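# Place the block on the bench scale's pan

## Task

Get the block sitting on the weighing pan of the bench scale, and have it stay there with the robot no longer holding it.

## Robot and tools

Robot: two arms, left_arm and right_arm, each ending in a two-finger gripper. The fingers point along the gripper's +z axis and spread along its y axis. The reported end_effector_position is the spot between the pads, roughly 1 cm back from the tips. Calibrated bases in the scene frame: left_arm at (+0.048, +0.357, +0.046) m, quat_wxyz (+1.000, 0, 0, -0.016); right_arm at (+0.003, -0.249, +0.022) m, quat_wxyz (+1.000, 0, 0, -0.025). A two-camera stand is fixed behind the arms.

Frames: the scene frame has its origin at table-top height, midway between the nominal bases, with +z up, +x out over the table, and left_arm on the +y side (image left and right do not follow the arm names). Hand poses, velocities, targets and wrist-camera poses are given in each arm's own base frame. The fixed camera and the table use the scene frame. Every motion offset is taken along the axes of that arm's current Hand target. Printed poses can be a few cm off, more when the arm reaches far.

The row format, shared by execute_actions and move: 14 numbers, each in [-1, 1]. First left_arm: dx, dy, dz, rx, ry, rz, opening; then right_arm in the same order. Both arms always appear, even if only one moves. dx..rz are an offset from that arm's Hand target as it stood when the action or move began, not a pose; 1.0 equals 0.6 m or 180 degrees, and rx, ry, rz form one rotation vector. Opening is absolute: +1 fully open (0.093 m), -1 closed. Sending the same offset again moves the arm further. Six zeros re-request the current Hand target, which is also how to make a gripper that settled short try again. A 0 in the opening slot is a real command, so repeat the present opening to keep a gripper unchanged.

execute_actions(actions, cameras): actions is a list of actions; each action is a table of up to 15 rows, one per 1/30 s step, all counted from the start pose of that action; a short table repeats its last row. cameras is a list of names, ["all"], or []; images come automatically only with an empty actions list. An unknown camera name invalidates the call. An empty list also reports the scene number and task.

move(target, speed, blend, opening_speed, grip_force, blocking, cameras): drives straight-line paths toward target, which is one 14-number row or a list of up to 15 rows, every row an offset from the same starting Hand targets. speed is top path speed in m/s, 0.002 to 2.9, default 0.25 (turn rate up to twice that in rad/s); one value or one per target. blend, in metres, rounds corners between listed targets; 0 stops at each. opening_speed (0.2 or more, on the -1..+1 scale per second) makes finger changes gradual. grip_force sets newtons per pad, 10 to 50, persisting until changed; lower force closes slowly (about 16 s from open at 10). blocking=false returns early while the move continues. Paths ignore obstacles and the other arm, last 0.5 s to 10 s, and avoid routing near an arm's own base (it can flip the shoulder). Faster moves lag, stray and hit harder. The result adds a move: line such as done, off_target, moving, held or fault, plus limits (paced = pose clipped, held = steps withheld). Unnamed arms are done, within 10 mm and 2 degrees.

wait(seconds 0 to 10) lets time pass holding the last commands. stop brakes a running move. zoom_image(camera, region [x0, y0, x1, y1] in pixels, at most 504 by 504) enlarges part of the newest image from cam_low, cam_left_wrist or cam_right_wrist. finished_scene(scene) ends the current scene for good; pass its number, and only call it once the block rests on the pan by itself.

Results: each arm's end_effector_position (m) and quat_wxyz, Hand target (the commanded pose after clipping, base for the next offsets), Tool commands, grip_measured (+1 open, -1 closed; pads meet near -0.94; each mm of object width adds about 0.0208; may read up to 0.02 high), Joint positions (last entry is finger gap in m), Joint velocities (may say within noise or be omitted), and joint torques (include arm weight; entries 1 to 3 wrap at ±28 N m). Orientation commands are clipped to 40 degrees from the measured one each step. Grippers may sag, tilt or stop short; check after each move and correct with an extra offset.

Gripping: for a rigid block, command about 0.24 below its width reading to hold firmly; keep sending that number while carrying; release with a value well above the width reading. Sending far below in one step causes a brief hard squeeze.

Cameras: cam_low (fixed, scene frame) and the two wrist cameras, each 672x504; the listed calibration is approximate and wrist images can lag during motion.

Avoid: dropping the block or releasing it while moving, knocking anything off the table, slamming into the scale or table, pressing the arms or their wrist cameras or camera cables against each other or anything else, gripping the other arm's fingers, and holding arms stretched out or pushing against something for long (motors heat; MOTOR HOT at 75 °C, fold-and-idle fault at 90 °C, collapse at 100 °C). An arm blocked by contact keeps pushing until you command it back. Loose objects may get an occasional small shove.

Each tool is called after "Emit:" in YAML: its name, and indented under it one key for each argument.

## Session

Emit:
execute_actions:
  actions: []

Scene clock: 0.00 s.
left_arm: end_effector_position=(+0.2448, -0.1664, +0.1074) grip_measured=+1.000 end_effector_quat_wxyz=(+0.432, -0.017, +0.831, -0.351) | right_arm: end_effector_position=(+0.2291, +0.0898, +0.1241) grip_measured=+1.000 end_effector_quat_wxyz=(+0.476, +0.192, +0.823, +0.242)
Joint positions: left_arm=[-0.526 0.857 0.152 0.311 0.126 -0.65 0.093] | right_arm=[0.581 0.421 0.213 -0.258 0.306 0.849 0.093]
Joint velocities: within noise
Joint torques (N m): no reading
Heat: left arm: 33 °C; right arm: 34 °C.
Hand target: left_arm +0.2480, -0.1682, +0.1166; +0.442, -0.015, +0.823, -0.356 | right_arm +0.2308, +0.0909, +0.1316; +0.482, +0.192, +0.818, +0.248
Tool commands: left_gripper/opening=+1.0 right_gripper/opening=+1.0

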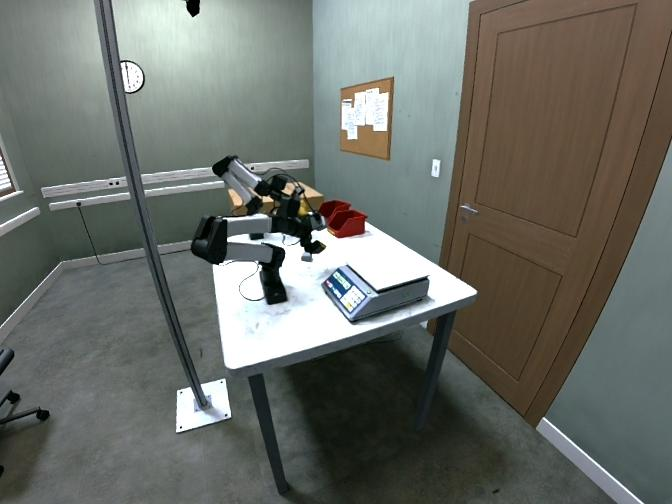

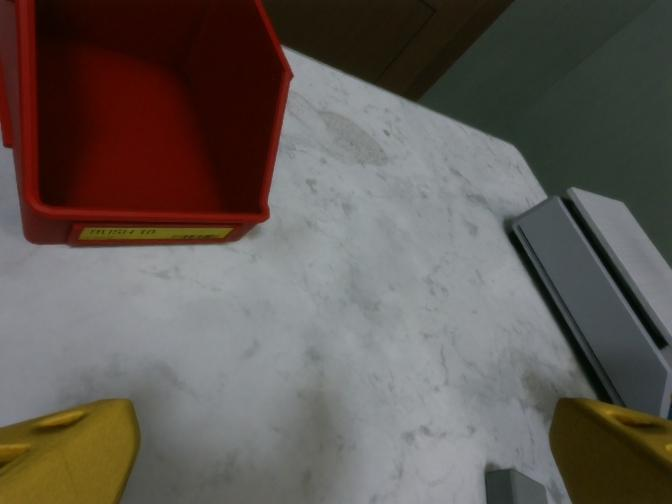

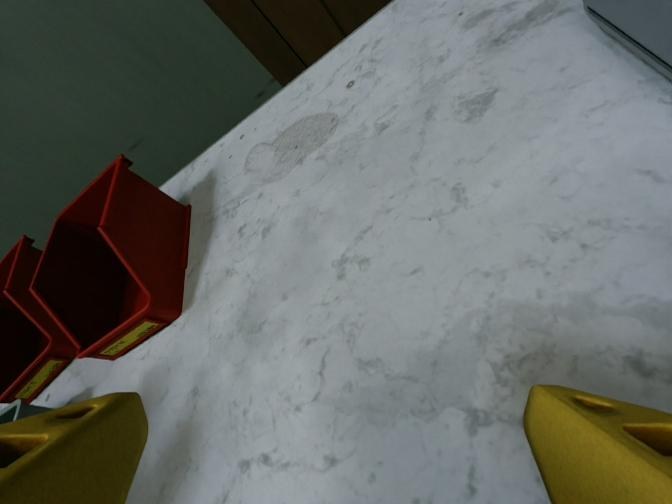

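Emit:
zoom_image:
  camera: "cam_low"
  region: [200, 160, 450, 340]

Emit:
zoom_image:
  camera: "cam_left_wrist"
  region: [400, 350, 672, 504]

Emit:
zoom_image:
  camera: "cam_right_wrist"
  region: [0, 330, 200, 504]

Scaled by 2.016 from the camera's 672x504 image, which has a finer 960x720 frame.

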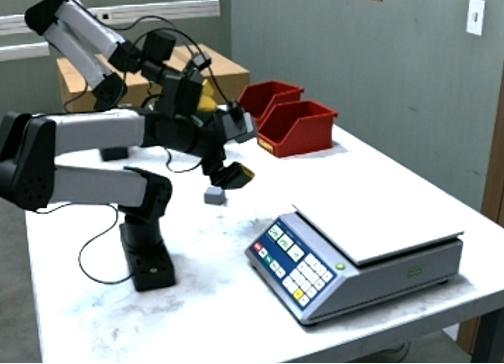

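Scaled by 1.853 from the camera's 672x504 image, which has a finer 960x720 frame.

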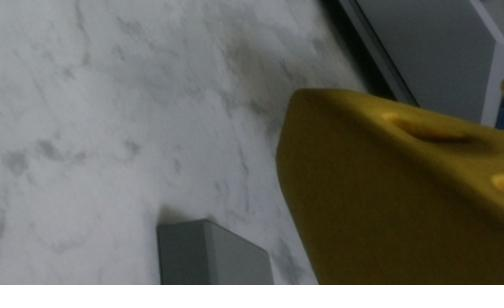

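Scaled by 2.520 from the camera's 672x504 image, which has a finer 960x720 frame.

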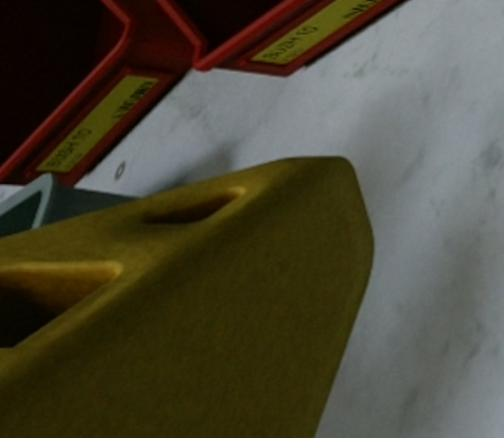

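Emit:
move:
  target: [0,0,0,0,0,0,1,0.017,0.154,-0.082,0.048,0.381,-0.326,1]
  speed: 0.5
  cameras: ["all"]

Scene clock: 39.17 s.
left_arm: end_effector_position=(+0.2448, -0.1664, +0.1074) grip_measured=+1.000 end_effector_quat_wxyz=(+0.432, -0.017, +0.831, -0.351) | right_arm: end_effector_position=(+0.1869, +0.1574, +0.1912) grip_measured=+1.000 end_effector_quat_wxyz=(+0.003, -0.333, +0.943, +0.006)
Joint positions: left_arm=[-0.526 0.857 0.152 0.311 0.126 -0.65 0.093] | right_arm=[0.694 1.482 1.47 -1.55 -0.009 0.014 0.093]
Joint torques (N m): left_arm=[-0.08 -1.68 9.99 2.57 0.03 -0.01] | right_arm=[0.66 -3.63 8.84 0.32 0.16 -0.2]
Heat: left arm: 40 °C; right arm: 39 °C.
Hand target: left_arm +0.2480, -0.1682, +0.1166; +0.442, -0.015, +0.823, -0.356 | right_arm +0.1896, +0.1600, +0.1994; +0.000, -0.342, +0.940, +0.001
Off the commanded pose: left_arm 0.010 m, 2 deg | right_arm 0.009 m, 1 deg.
joint sent to its limit (right arm) — joint 4 (wrist pitch), lower limit. The joint targets still meet the commanded pose.
move: done
camera_calibration:
cam_right_wrist: T_world_to_cam=[[0.610662, -0.791869, -0.00585913, 0.0114277], [-0.728031, -0.564313, 0.389258, 0.194621], [-0.311548, -0.233439, -0.92111, 0.357783], [0, 0, 0, 1]] pos_world=[0.246178, 0.202397, 0.253867]

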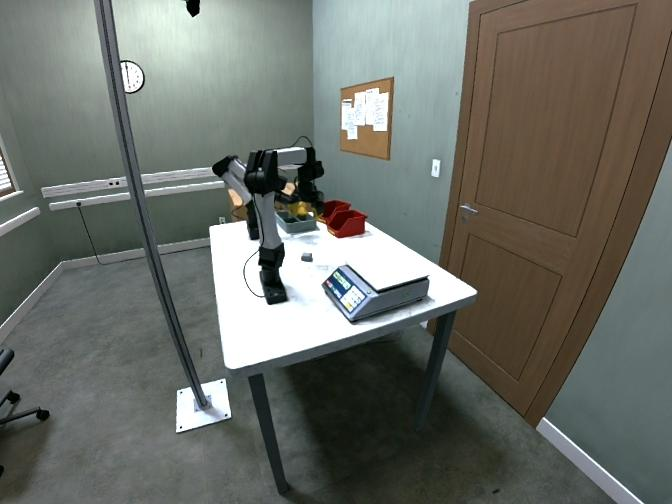

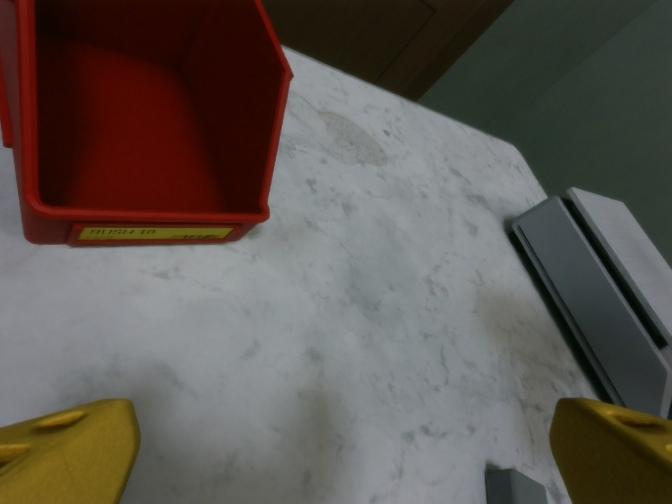

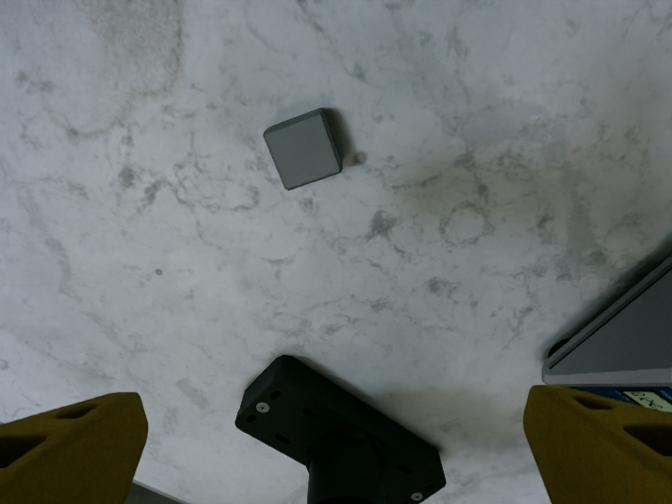

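Emit:
move:
  target: [0,0,0,0,0,0,1,-0.063,0.0275,0.225,0,0,-0.081,1]
  cameras: ["cam_right_wrist","cam_left_wrist"]

Scene clock: 53.30 s.
left_arm: end_effector_position=(+0.2448, -0.1664, +0.1074) grip_measured=+1.000 end_effector_quat_wxyz=(+0.432, -0.017, +0.831, -0.351) | right_arm: end_effector_position=(+0.2076, +0.1968, +0.0683) grip_measured=+1.000 end_effector_quat_wxyz=(-0.002, -0.451, +0.892, +0.004)
Joint positions: left_arm=[-0.526 0.857 0.152 0.311 0.126 -0.65 0.093] | right_arm=[0.753 1.657 1.153 -1.067 -0.009 -0.183 0.093]
Joint torques (N m): left_arm=[-0.08 -1.8 10.04 2.54 0 -0.01] | right_arm=[0.53 -5.11 4.97 0.56 0.15 -0.22]
Heat: left arm: 41 °C; right arm: 41 °C.
Hand target: left_arm +0.2480, -0.1682, +0.1166; +0.442, -0.015, +0.823, -0.356 | right_arm +0.2078, +0.1971, +0.0645; +0.000, -0.459, +0.889, +0.001
Off the commanded pose: left_arm 0.010 m, 2 deg | right_arm 0.004 m, 1 deg.
move: done
camera_calibration:
cam_right_wrist: T_world_to_cam=[[0.791467, -0.611187, -0.00550871, -0.0438766], [-0.559413, -0.727994, 0.396335, 0.276477], [-0.246245, -0.310605, -0.918089, 0.2616], [0, 0, 0, 1]] pos_world=[0.25381, 0.255711, 0.130352]
Images, in order (width x height): cam_left_wrist 672x504, cam_right_wrist 672x504.

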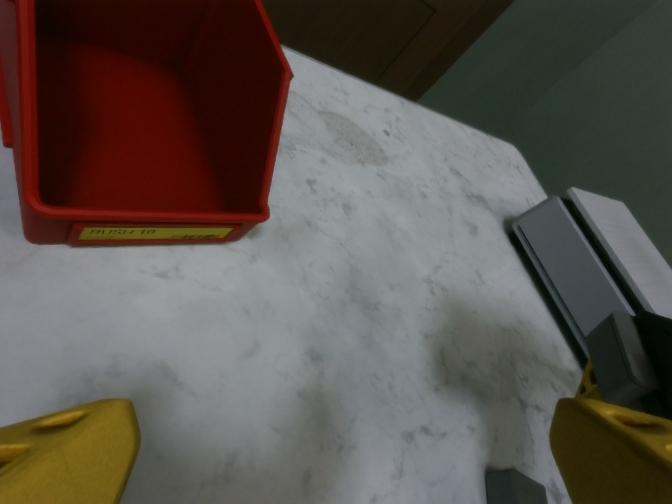

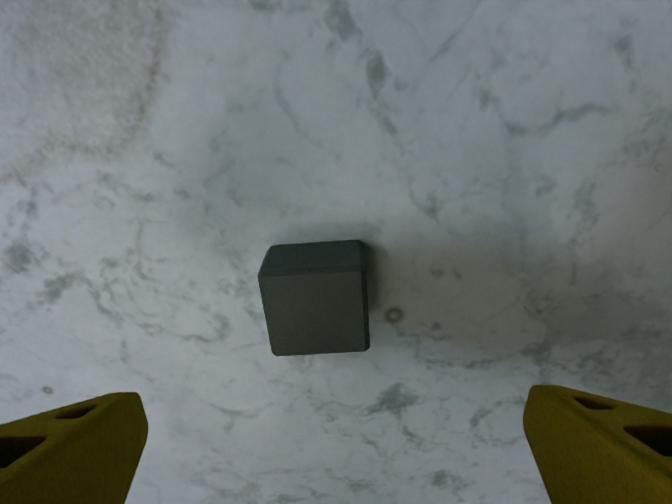

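Emit:
move:
  target:
    - [0,0,0,0,0,0,1,0,0.0117,0.114,0,0,-0.012,1]
    - [0,0,0,0,0,0,1,0,0.0117,0.114,0,0,-0.012,-0.6]
    - [0,0,0,0,0,0,1,0,0.0117,-0.23,0,0,-0.012,-0.6]
  speed: [0.15,0.15,0.25]
  cameras: ["all"]

Scene clock: 67.77 s.
left_arm: end_effector_position=(+0.2448, -0.1664, +0.1074) grip_measured=+1.000 end_effector_quat_wxyz=(+0.432, -0.017, +0.831, -0.351) | right_arm: end_effector_position=(+0.2024, +0.2010, +0.1935) grip_measured=-0.308 end_effector_quat_wxyz=(+0.006, -0.468, +0.884, +0.006)
Joint positions: left_arm=[-0.526 0.857 0.152 0.311 0.126 -0.65 0.093] | right_arm=[0.777 1.632 1.627 -1.55 -0.009 -0.197 0.03]
Joint torques (N m): left_arm=[-0.1 -1.89 9.99 2.54 0.02 -0.02] | right_arm=[0.51 -6.27 7.69 0.25 0.14 -0.18]
Heat: left arm: 43 °C; right arm: 40 °C.
Hand target: left_arm +0.2480, -0.1682, +0.1166; +0.442, -0.015, +0.823, -0.356 | right_arm +0.2022, +0.2009, +0.2025; +0.000, -0.475, +0.880, +0.001
Off the commanded pose: left_arm 0.010 m, 2 deg | right_arm 0.009 m, 1 deg.
joint sent to its limit (right arm) — joint 4 (wrist pitch), lower limit. The joint targets still meet the commanded pose.
move: done
camera_calibration:
cam_right_wrist: T_world_to_cam=[[0.81424, -0.580524, -0.00229333, -0.0478599], [-0.535926, -0.753192, 0.381425, 0.230235], [-0.223154, -0.309342, -0.924397, 0.372906], [0, 0, 0, 1]] pos_world=[0.245574, 0.260983, 0.256786]

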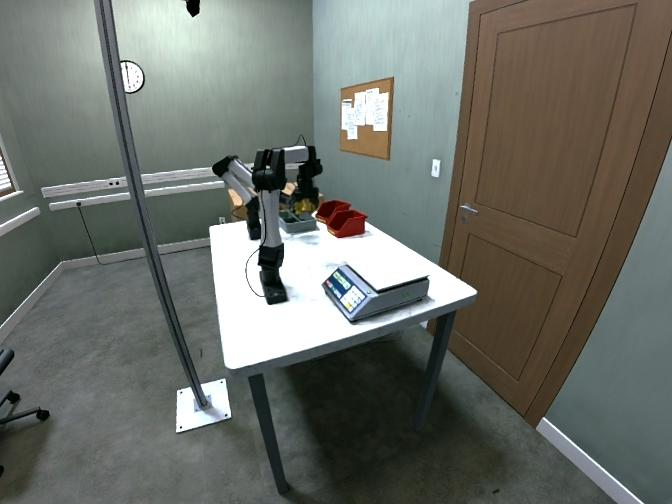

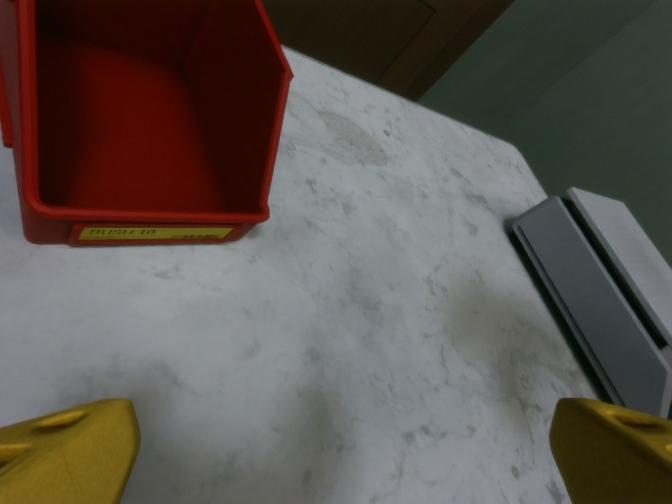

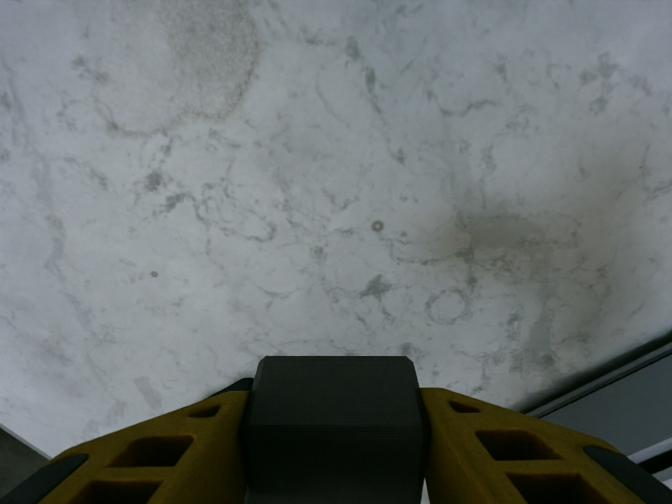

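Emit:
move:
  target: [0,0,0,0,0,0,1,0.335,-0.495,-0.02,0,0,0.42,-0.6]
  speed: 0.45
  cameras: ["cam_low","cam_right_wrist"]

Emit:
zoom_image:
  camera: "cam_low"
  region: [200, 160, 500, 340]

Scene clock: 77.57 s.
left_arm: end_effector_position=(+0.2448, -0.1664, +0.1074) grip_measured=+1.000 end_effector_quat_wxyz=(+0.432, -0.017, +0.831, -0.351) | right_arm: end_effector_position=(+0.3357, -0.1272, +0.2067) grip_measured=-0.308 end_effector_quat_wxyz=(+0.050, +0.158, +0.986, -0.006)
Joint positions: left_arm=[-0.526 0.857 0.152 0.311 0.126 -0.65 0.093] | right_arm=[-0.366 1.862 1.951 -1.558 -0.009 -0.049 0.03]
Joint torques (N m): left_arm=[-0.1 -1.8 10.14 2.56 0.02 0] | right_arm=[0.18 -6.46 8.84 0.54 0.15 0.1]
Heat: left arm: 43 °C; right arm: 40 °C.
Hand target: left_arm +0.2480, -0.1682, +0.1166; +0.442, -0.015, +0.823, -0.356 | right_arm +0.3403, -0.1300, +0.2140; +0.000, +0.164, +0.986, +0.001
Off the commanded pose: left_arm 0.010 m, 2 deg | right_arm 0.009 m, 6 deg.
joint sent to its limit (right arm) — joint 4 (wrist pitch), lower limit. The joint targets are off in orientation, not in position.
move: off_target (right_arm)
camera_calibration:
cam_right_wrist: T_world_to_cam=[[-0.333345, -0.9428, -0.00287996, -0.00761127], [-0.899041, 0.31695, 0.302106, 0.32386], [-0.283913, 0.103295, -0.95327, 0.392131], [0, 0, 0, 1]] pos_world=[0.399957, -0.150328, 0.275945]
Images, in order (width x height): cam_low 672x504, cam_right_wrist 672x504.

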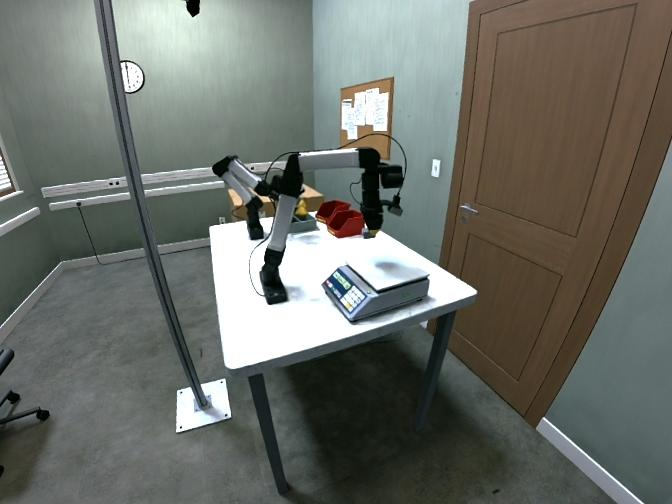

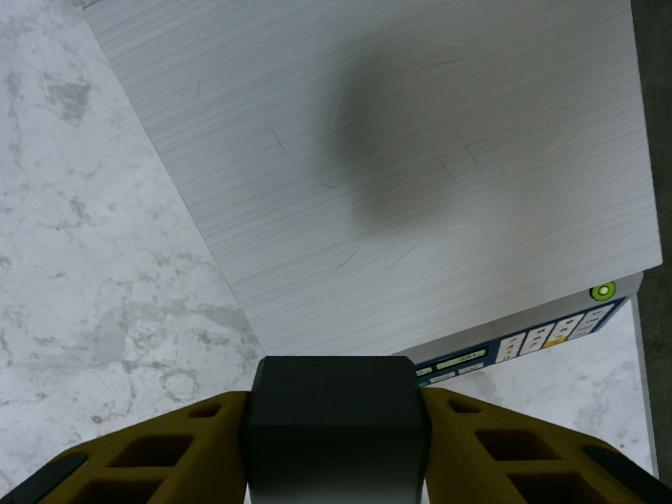

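Scaled by 1.680 from the camera's 672x504 image, which has a finer 960x720 frame.

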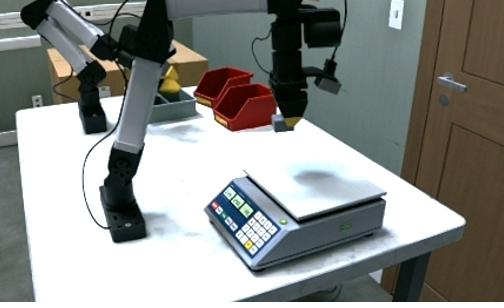

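Emit:
move:
  target: [0,0,0,0,0,0,1,-0.09,-0.057,0.148,0,0,0,-0.6]
  cameras: ["cam_low","cam_right_wrist"]

Emit:
zoom_image:
  camera: "cam_low"
  region: [300, 200, 450, 330]

Scene clock: 89.30 s.
left_arm: end_effector_position=(+0.2448, -0.1664, +0.1074) grip_measured=+1.000 end_effector_quat_wxyz=(+0.432, -0.017, +0.831, -0.351) | right_arm: end_effector_position=(+0.3730, -0.1738, +0.1172) grip_measured=-0.308 end_effector_quat_wxyz=(-0.018, +0.169, +0.985, +0.010)
Joint positions: left_arm=[-0.526 0.857 0.152 0.311 0.126 -0.65 0.093] | right_arm=[-0.44 2.179 2.055 -1.487 -0.009 -0.1 0.03]
Joint torques (N m): left_arm=[-0.02 -1.8 9.95 2.56 0.02 -0.01] | right_arm=[-0.09 -9.36 8.84 0.36 0.15 -0.17]
Heat: left arm: 44 °C; right arm: 40 °C.
Hand target: left_arm +0.2480, -0.1682, +0.1166; +0.442, -0.015, +0.823, -0.356 | right_arm +0.3804, -0.1797, +0.1250; +0.000, +0.164, +0.987, +0.001
Off the commanded pose: left_arm 0.010 m, 2 deg | right_arm 0.012 m, 2 deg.
move: off_target (right_arm)
camera_calibration:
cam_right_wrist: T_world_to_cam=[[-0.354491, -0.935023, -0.008225, -0.0295023], [-0.844078, 0.316202, 0.433069, 0.363253], [-0.402329, 0.160462, -0.901323, 0.370266], [0, 0, 0, 1]] pos_world=[0.445124, -0.20186, 0.176174]
Images, in order (width x height): cam_low 672x504, cam_right_wrist 672x504.

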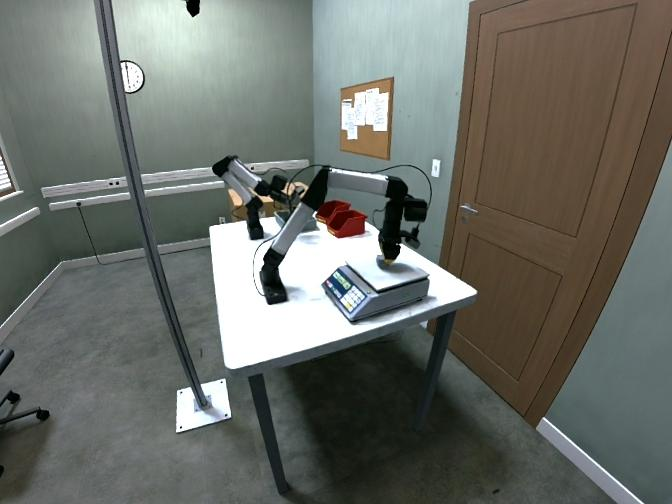

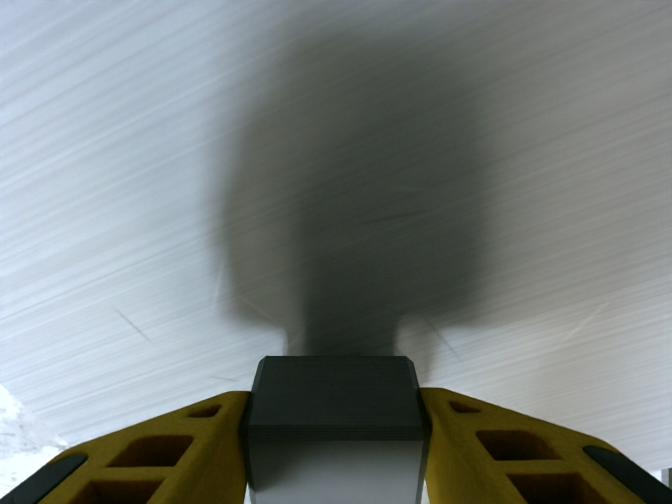

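Scaled by 3.360 from the camera's 672x504 image, which has a finer 960x720 frame.

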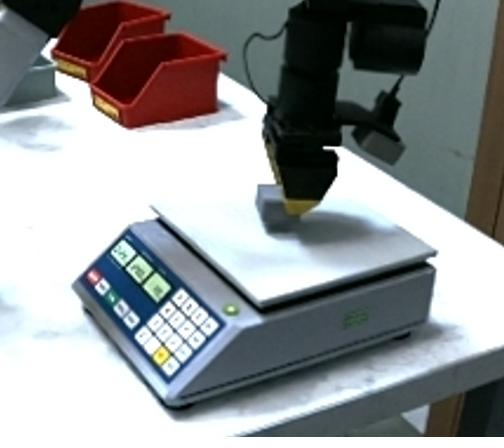

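Emit:
move:
  target: [0,0,0,0,0,0,1,0,0,0.022,0,0,0,-0.6]
  speed: 0.04
  cameras: ["cam_right_wrist","cam_low"]

Emit:
zoom_image:
  camera: "cam_low"
  region: [350, 220, 430, 290]

Scene clock: 93.50 s.
left_arm: end_effector_position=(+0.2448, -0.1664, +0.1074) grip_measured=+1.000 end_effector_quat_wxyz=(+0.432, -0.017, +0.831, -0.351) | right_arm: end_effector_position=(+0.3804, -0.1773, +0.1134) grip_measured=-0.308 end_effector_quat_wxyz=(-0.003, +0.168, +0.986, +0.005)
Joint positions: left_arm=[-0.526 0.857 0.152 0.311 0.126 -0.65 0.093] | right_arm=[-0.44 2.179 2.04 -1.44 -0.009 -0.101 0.03]
Joint torques (N m): left_arm=[-0.02 -1.74 10 2.56 0.02 -0.02] | right_arm=[-0.09 -9.87 4.96 0.5 0.15 -0.18]
Heat: left arm: 45 °C; right arm: 41 °C.
Hand target: left_arm +0.2480, -0.1682, +0.1166; +0.442, -0.015, +0.823, -0.356 | right_arm +0.3804, -0.1797, +0.1119; +0.000, +0.164, +0.987, +0.001
Off the commanded pose: left_arm 0.010 m, 2 deg | right_arm 0.003 m, 1 deg.
move: done
camera_calibration:
cam_right_wrist: T_world_to_cam=[[-0.353486, -0.935422, -0.00577324, -0.0308859], [-0.8565, 0.321168, 0.404053, 0.381158], [-0.376105, 0.147772, -0.914718, 0.359698], [0, 0, 0, 1]] pos_world=[0.450828, -0.20446, 0.174836]
Images, in order (width x height): cam_low 672x504, cam_right_wrist 672x504.

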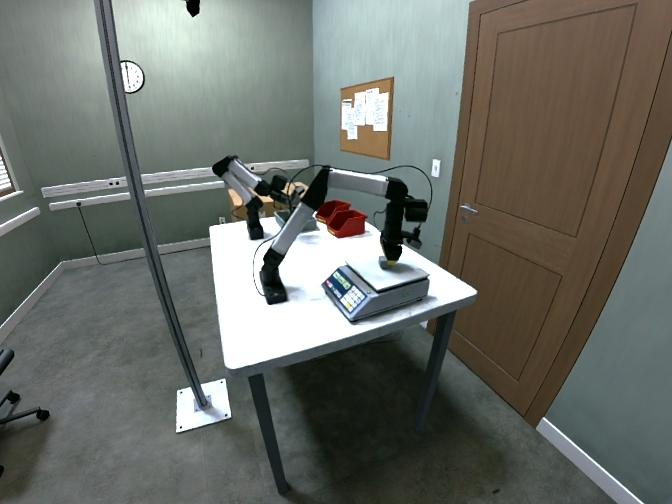

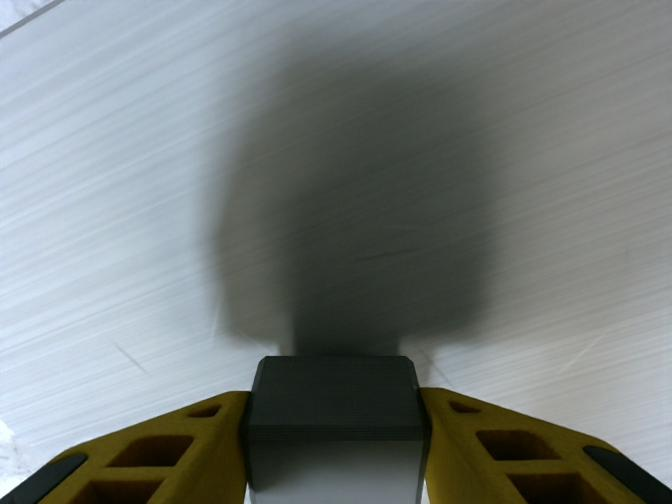

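Scaled by 6.300 from the camera's 672x504 image, which has a finer 960x720 frame.

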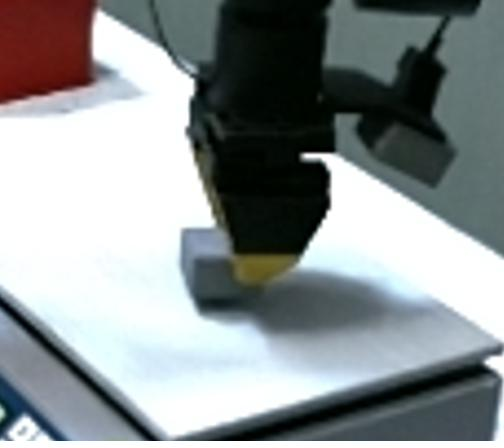

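Emit:
move:
  target: [0,0,0,0,0,0,1,0,0,0.02,0,0,0,-0.6]
  speed: 0.03
  cameras: ["cam_right_wrist","cam_low"]

Emit:
zoom_image:
  camera: "cam_low"
  region: [350, 220, 430, 290]

Scene clock: 97.10 s.
left_arm: end_effector_position=(+0.2448, -0.1664, +0.1074) grip_measured=+1.000 end_effector_quat_wxyz=(+0.432, -0.017, +0.831, -0.351) | right_arm: end_effector_position=(+0.3789, -0.1766, +0.1038) grip_measured=-0.308 end_effector_quat_wxyz=(-0.008, +0.168, +0.986, +0.007)
Joint positions: left_arm=[-0.526 0.857 0.152 0.311 0.126 -0.65 0.093] | right_arm=[-0.44 2.179 2.002 -1.413 -0.009 -0.101 0.03]
Joint torques (N m): left_arm=[-0.08 -1.83 10.06 2.56 0.01 0] | right_arm=[-0.1 -10.17 3.71 0.76 0.15 -0.18]
Heat: left arm: 45 °C; right arm: 41 °C.
Hand target: left_arm +0.2480, -0.1682, +0.1166; +0.442, -0.015, +0.823, -0.356 | right_arm +0.3803, -0.1796, +0.0998; +0.000, +0.164, +0.987, +0.001
Off the commanded pose: left_arm 0.010 m, 2 deg | right_arm 0.005 m, 1 deg.
move: done
camera_calibration:
cam_right_wrist: T_world_to_cam=[[-0.353623, -0.935365, -0.00658637, -0.0307179], [-0.852683, 0.319453, 0.413378, 0.38074], [-0.384556, 0.151796, -0.910536, 0.353757], [0, 0, 0, 1]] pos_world=[0.449828, -0.20406, 0.164516]
Images, in order (width x height): cam_low 672x504, cam_right_wrist 672x504.

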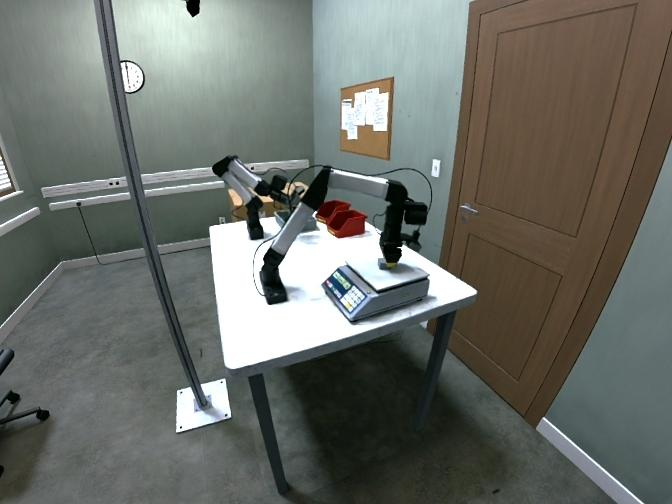

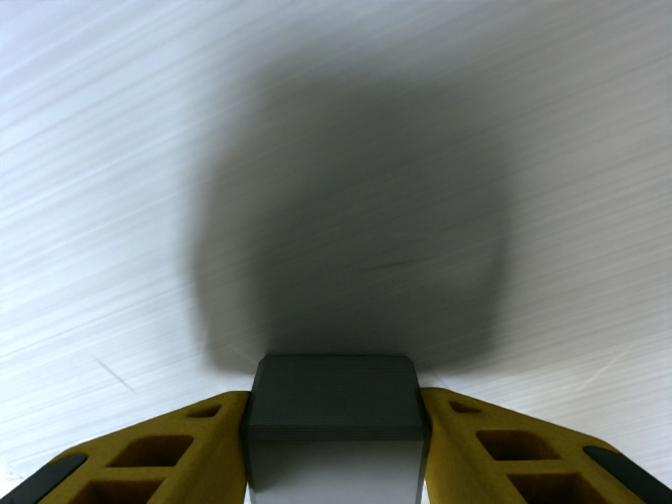

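Scaled by 6.300 from the camera's 672x504 image, which has a finer 960x720 frame.

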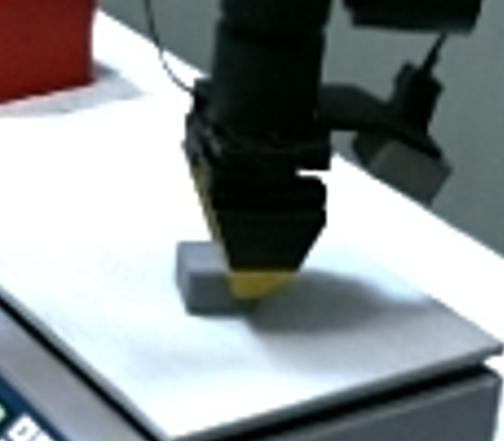

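Emit:
move:
  target: [0,0,0,0,0,0,1,0,0,0.013,0,0,0,-0.6]
  speed: 0.03
  cameras: ["cam_right_wrist","cam_low"]

Emit:
zoom_image:
  camera: "cam_low"
  region: [350, 220, 430, 290]

Scene clock: 101.00 s.
left_arm: end_effector_position=(+0.2448, -0.1664, +0.1074) grip_measured=+1.000 end_effector_quat_wxyz=(+0.432, -0.017, +0.831, -0.351) | right_arm: end_effector_position=(+0.3787, -0.1765, +0.1035) grip_measured=-0.308 end_effector_quat_wxyz=(-0.001, +0.168, +0.986, +0.005)
Joint positions: left_arm=[-0.526 0.857 0.152 0.311 0.126 -0.65 0.093] | right_arm=[-0.44 2.162 1.975 -1.389 -0.009 -0.101 0.03]
Joint torques (N m): left_arm=[-0.01 -1.78 10 2.53 0.01 0] | right_arm=[-0.09 -8.85 3.22 0.87 0.15 -0.18]
Heat: left arm: 45 °C; right arm: 40 °C.
Hand target: left_arm +0.2480, -0.1682, +0.1166; +0.442, -0.015, +0.823, -0.356 | right_arm +0.3804, -0.1796, +0.0921; +0.000, +0.164, +0.987, +0.001
Off the commanded pose: left_arm 0.010 m, 2 deg | right_arm 0.012 m, 1 deg.
move: off_target (right_arm)
camera_calibration:
cam_right_wrist: T_world_to_cam=[[-0.353493, -0.935421, -0.00549885, -0.0308129], [-0.857603, 0.321727, 0.401258, 0.384189], [-0.373576, 0.146558, -0.915949, 0.348896], [0, 0, 0, 1]] pos_world=[0.448929, -0.20356, 0.165242]
Images, in order (width x height): cam_low 672x504, cam_right_wrist 672x504.

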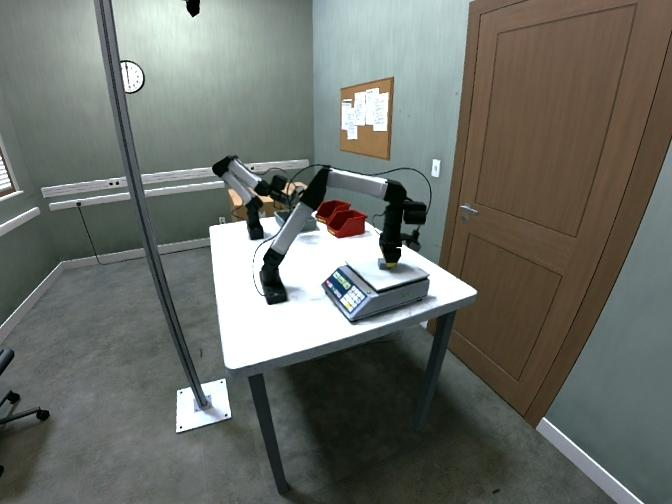

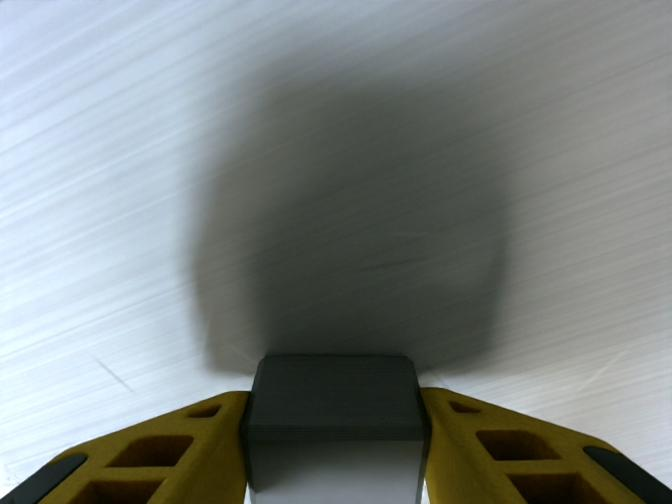

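Scaled by 6.300 from the camera's 672x504 image, which has a finer 960x720 frame.

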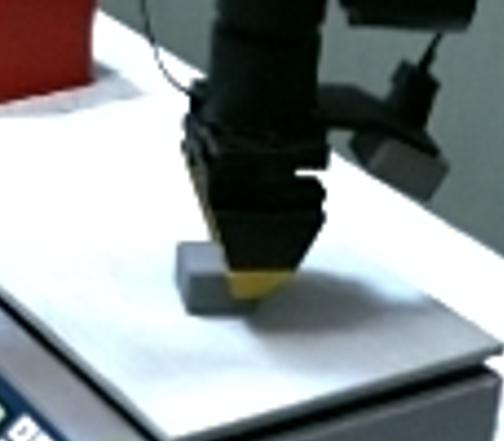

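Emit:
move:
  target:
    - [0,0,0,0,0,0,1,0,0,-0.012,0,0,0,-0.6]
    - [0,0,0,0,0,0,1,0,0,-0.012,0,0,0,0.3]
    - [0,0,0,0,0,0,1,0,0,-0.2,0,0,0,0.3]
  speed: [0.05,0.05,0.2]
  opening_speed: 1.0
  cameras: ["cam_right_wrist"]

Scene clock: 108.87 s.
left_arm: end_effector_position=(+0.2448, -0.1664, +0.1074) grip_measured=+1.000 end_effector_quat_wxyz=(+0.432, -0.017, +0.831, -0.351) | right_arm: end_effector_position=(+0.3821, -0.1781, +0.1937) grip_measured=+0.298 end_effector_quat_wxyz=(+0.072, +0.168, +0.983, -0.015)
Joint positions: left_arm=[-0.526 0.857 0.152 0.311 0.126 -0.65 0.093] | right_arm=[-0.44 2.089 2.216 -1.551 -0.009 -0.101 0.06]
Joint torques (N m): left_arm=[-0.08 -1.73 10.03 2.55 0.01 -0.02] | right_arm=[-0.17 -11.11 8.18 0.57 0.13 -0.17]
Heat: left arm: 45 °C; right arm: 42 °C.
Hand target: left_arm +0.2480, -0.1682, +0.1166; +0.442, -0.015, +0.823, -0.356 | right_arm +0.3804, -0.1798, +0.2121; +0.000, +0.164, +0.987, +0.001
Off the commanded pose: left_arm 0.010 m, 2 deg | right_arm 0.019 m, 8 deg.
joint sent to its limit (right arm) — joint 4 (wrist pitch), lower limit. The joint targets are off in orientation, not in position.
move: off_target (right_arm)
camera_calibration:
cam_right_wrist: T_world_to_cam=[[-0.353596, -0.935377, 0.00637214, -0.0328861], [-0.903104, 0.343154, 0.258164, 0.400422], [-0.243667, 0.0855308, -0.96608, 0.382167], [0, 0, 0, 1]] pos_world=[0.443116, -0.200855, 0.26604]
Images, in order (width x height): cam_right_wrist 672x504.

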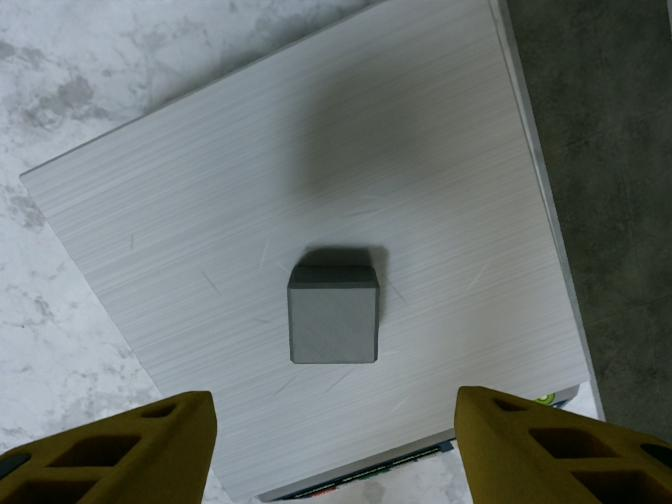

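Placed well.

Emit:
finished_scene:
  scene: 1

The scene is finished: the task was done.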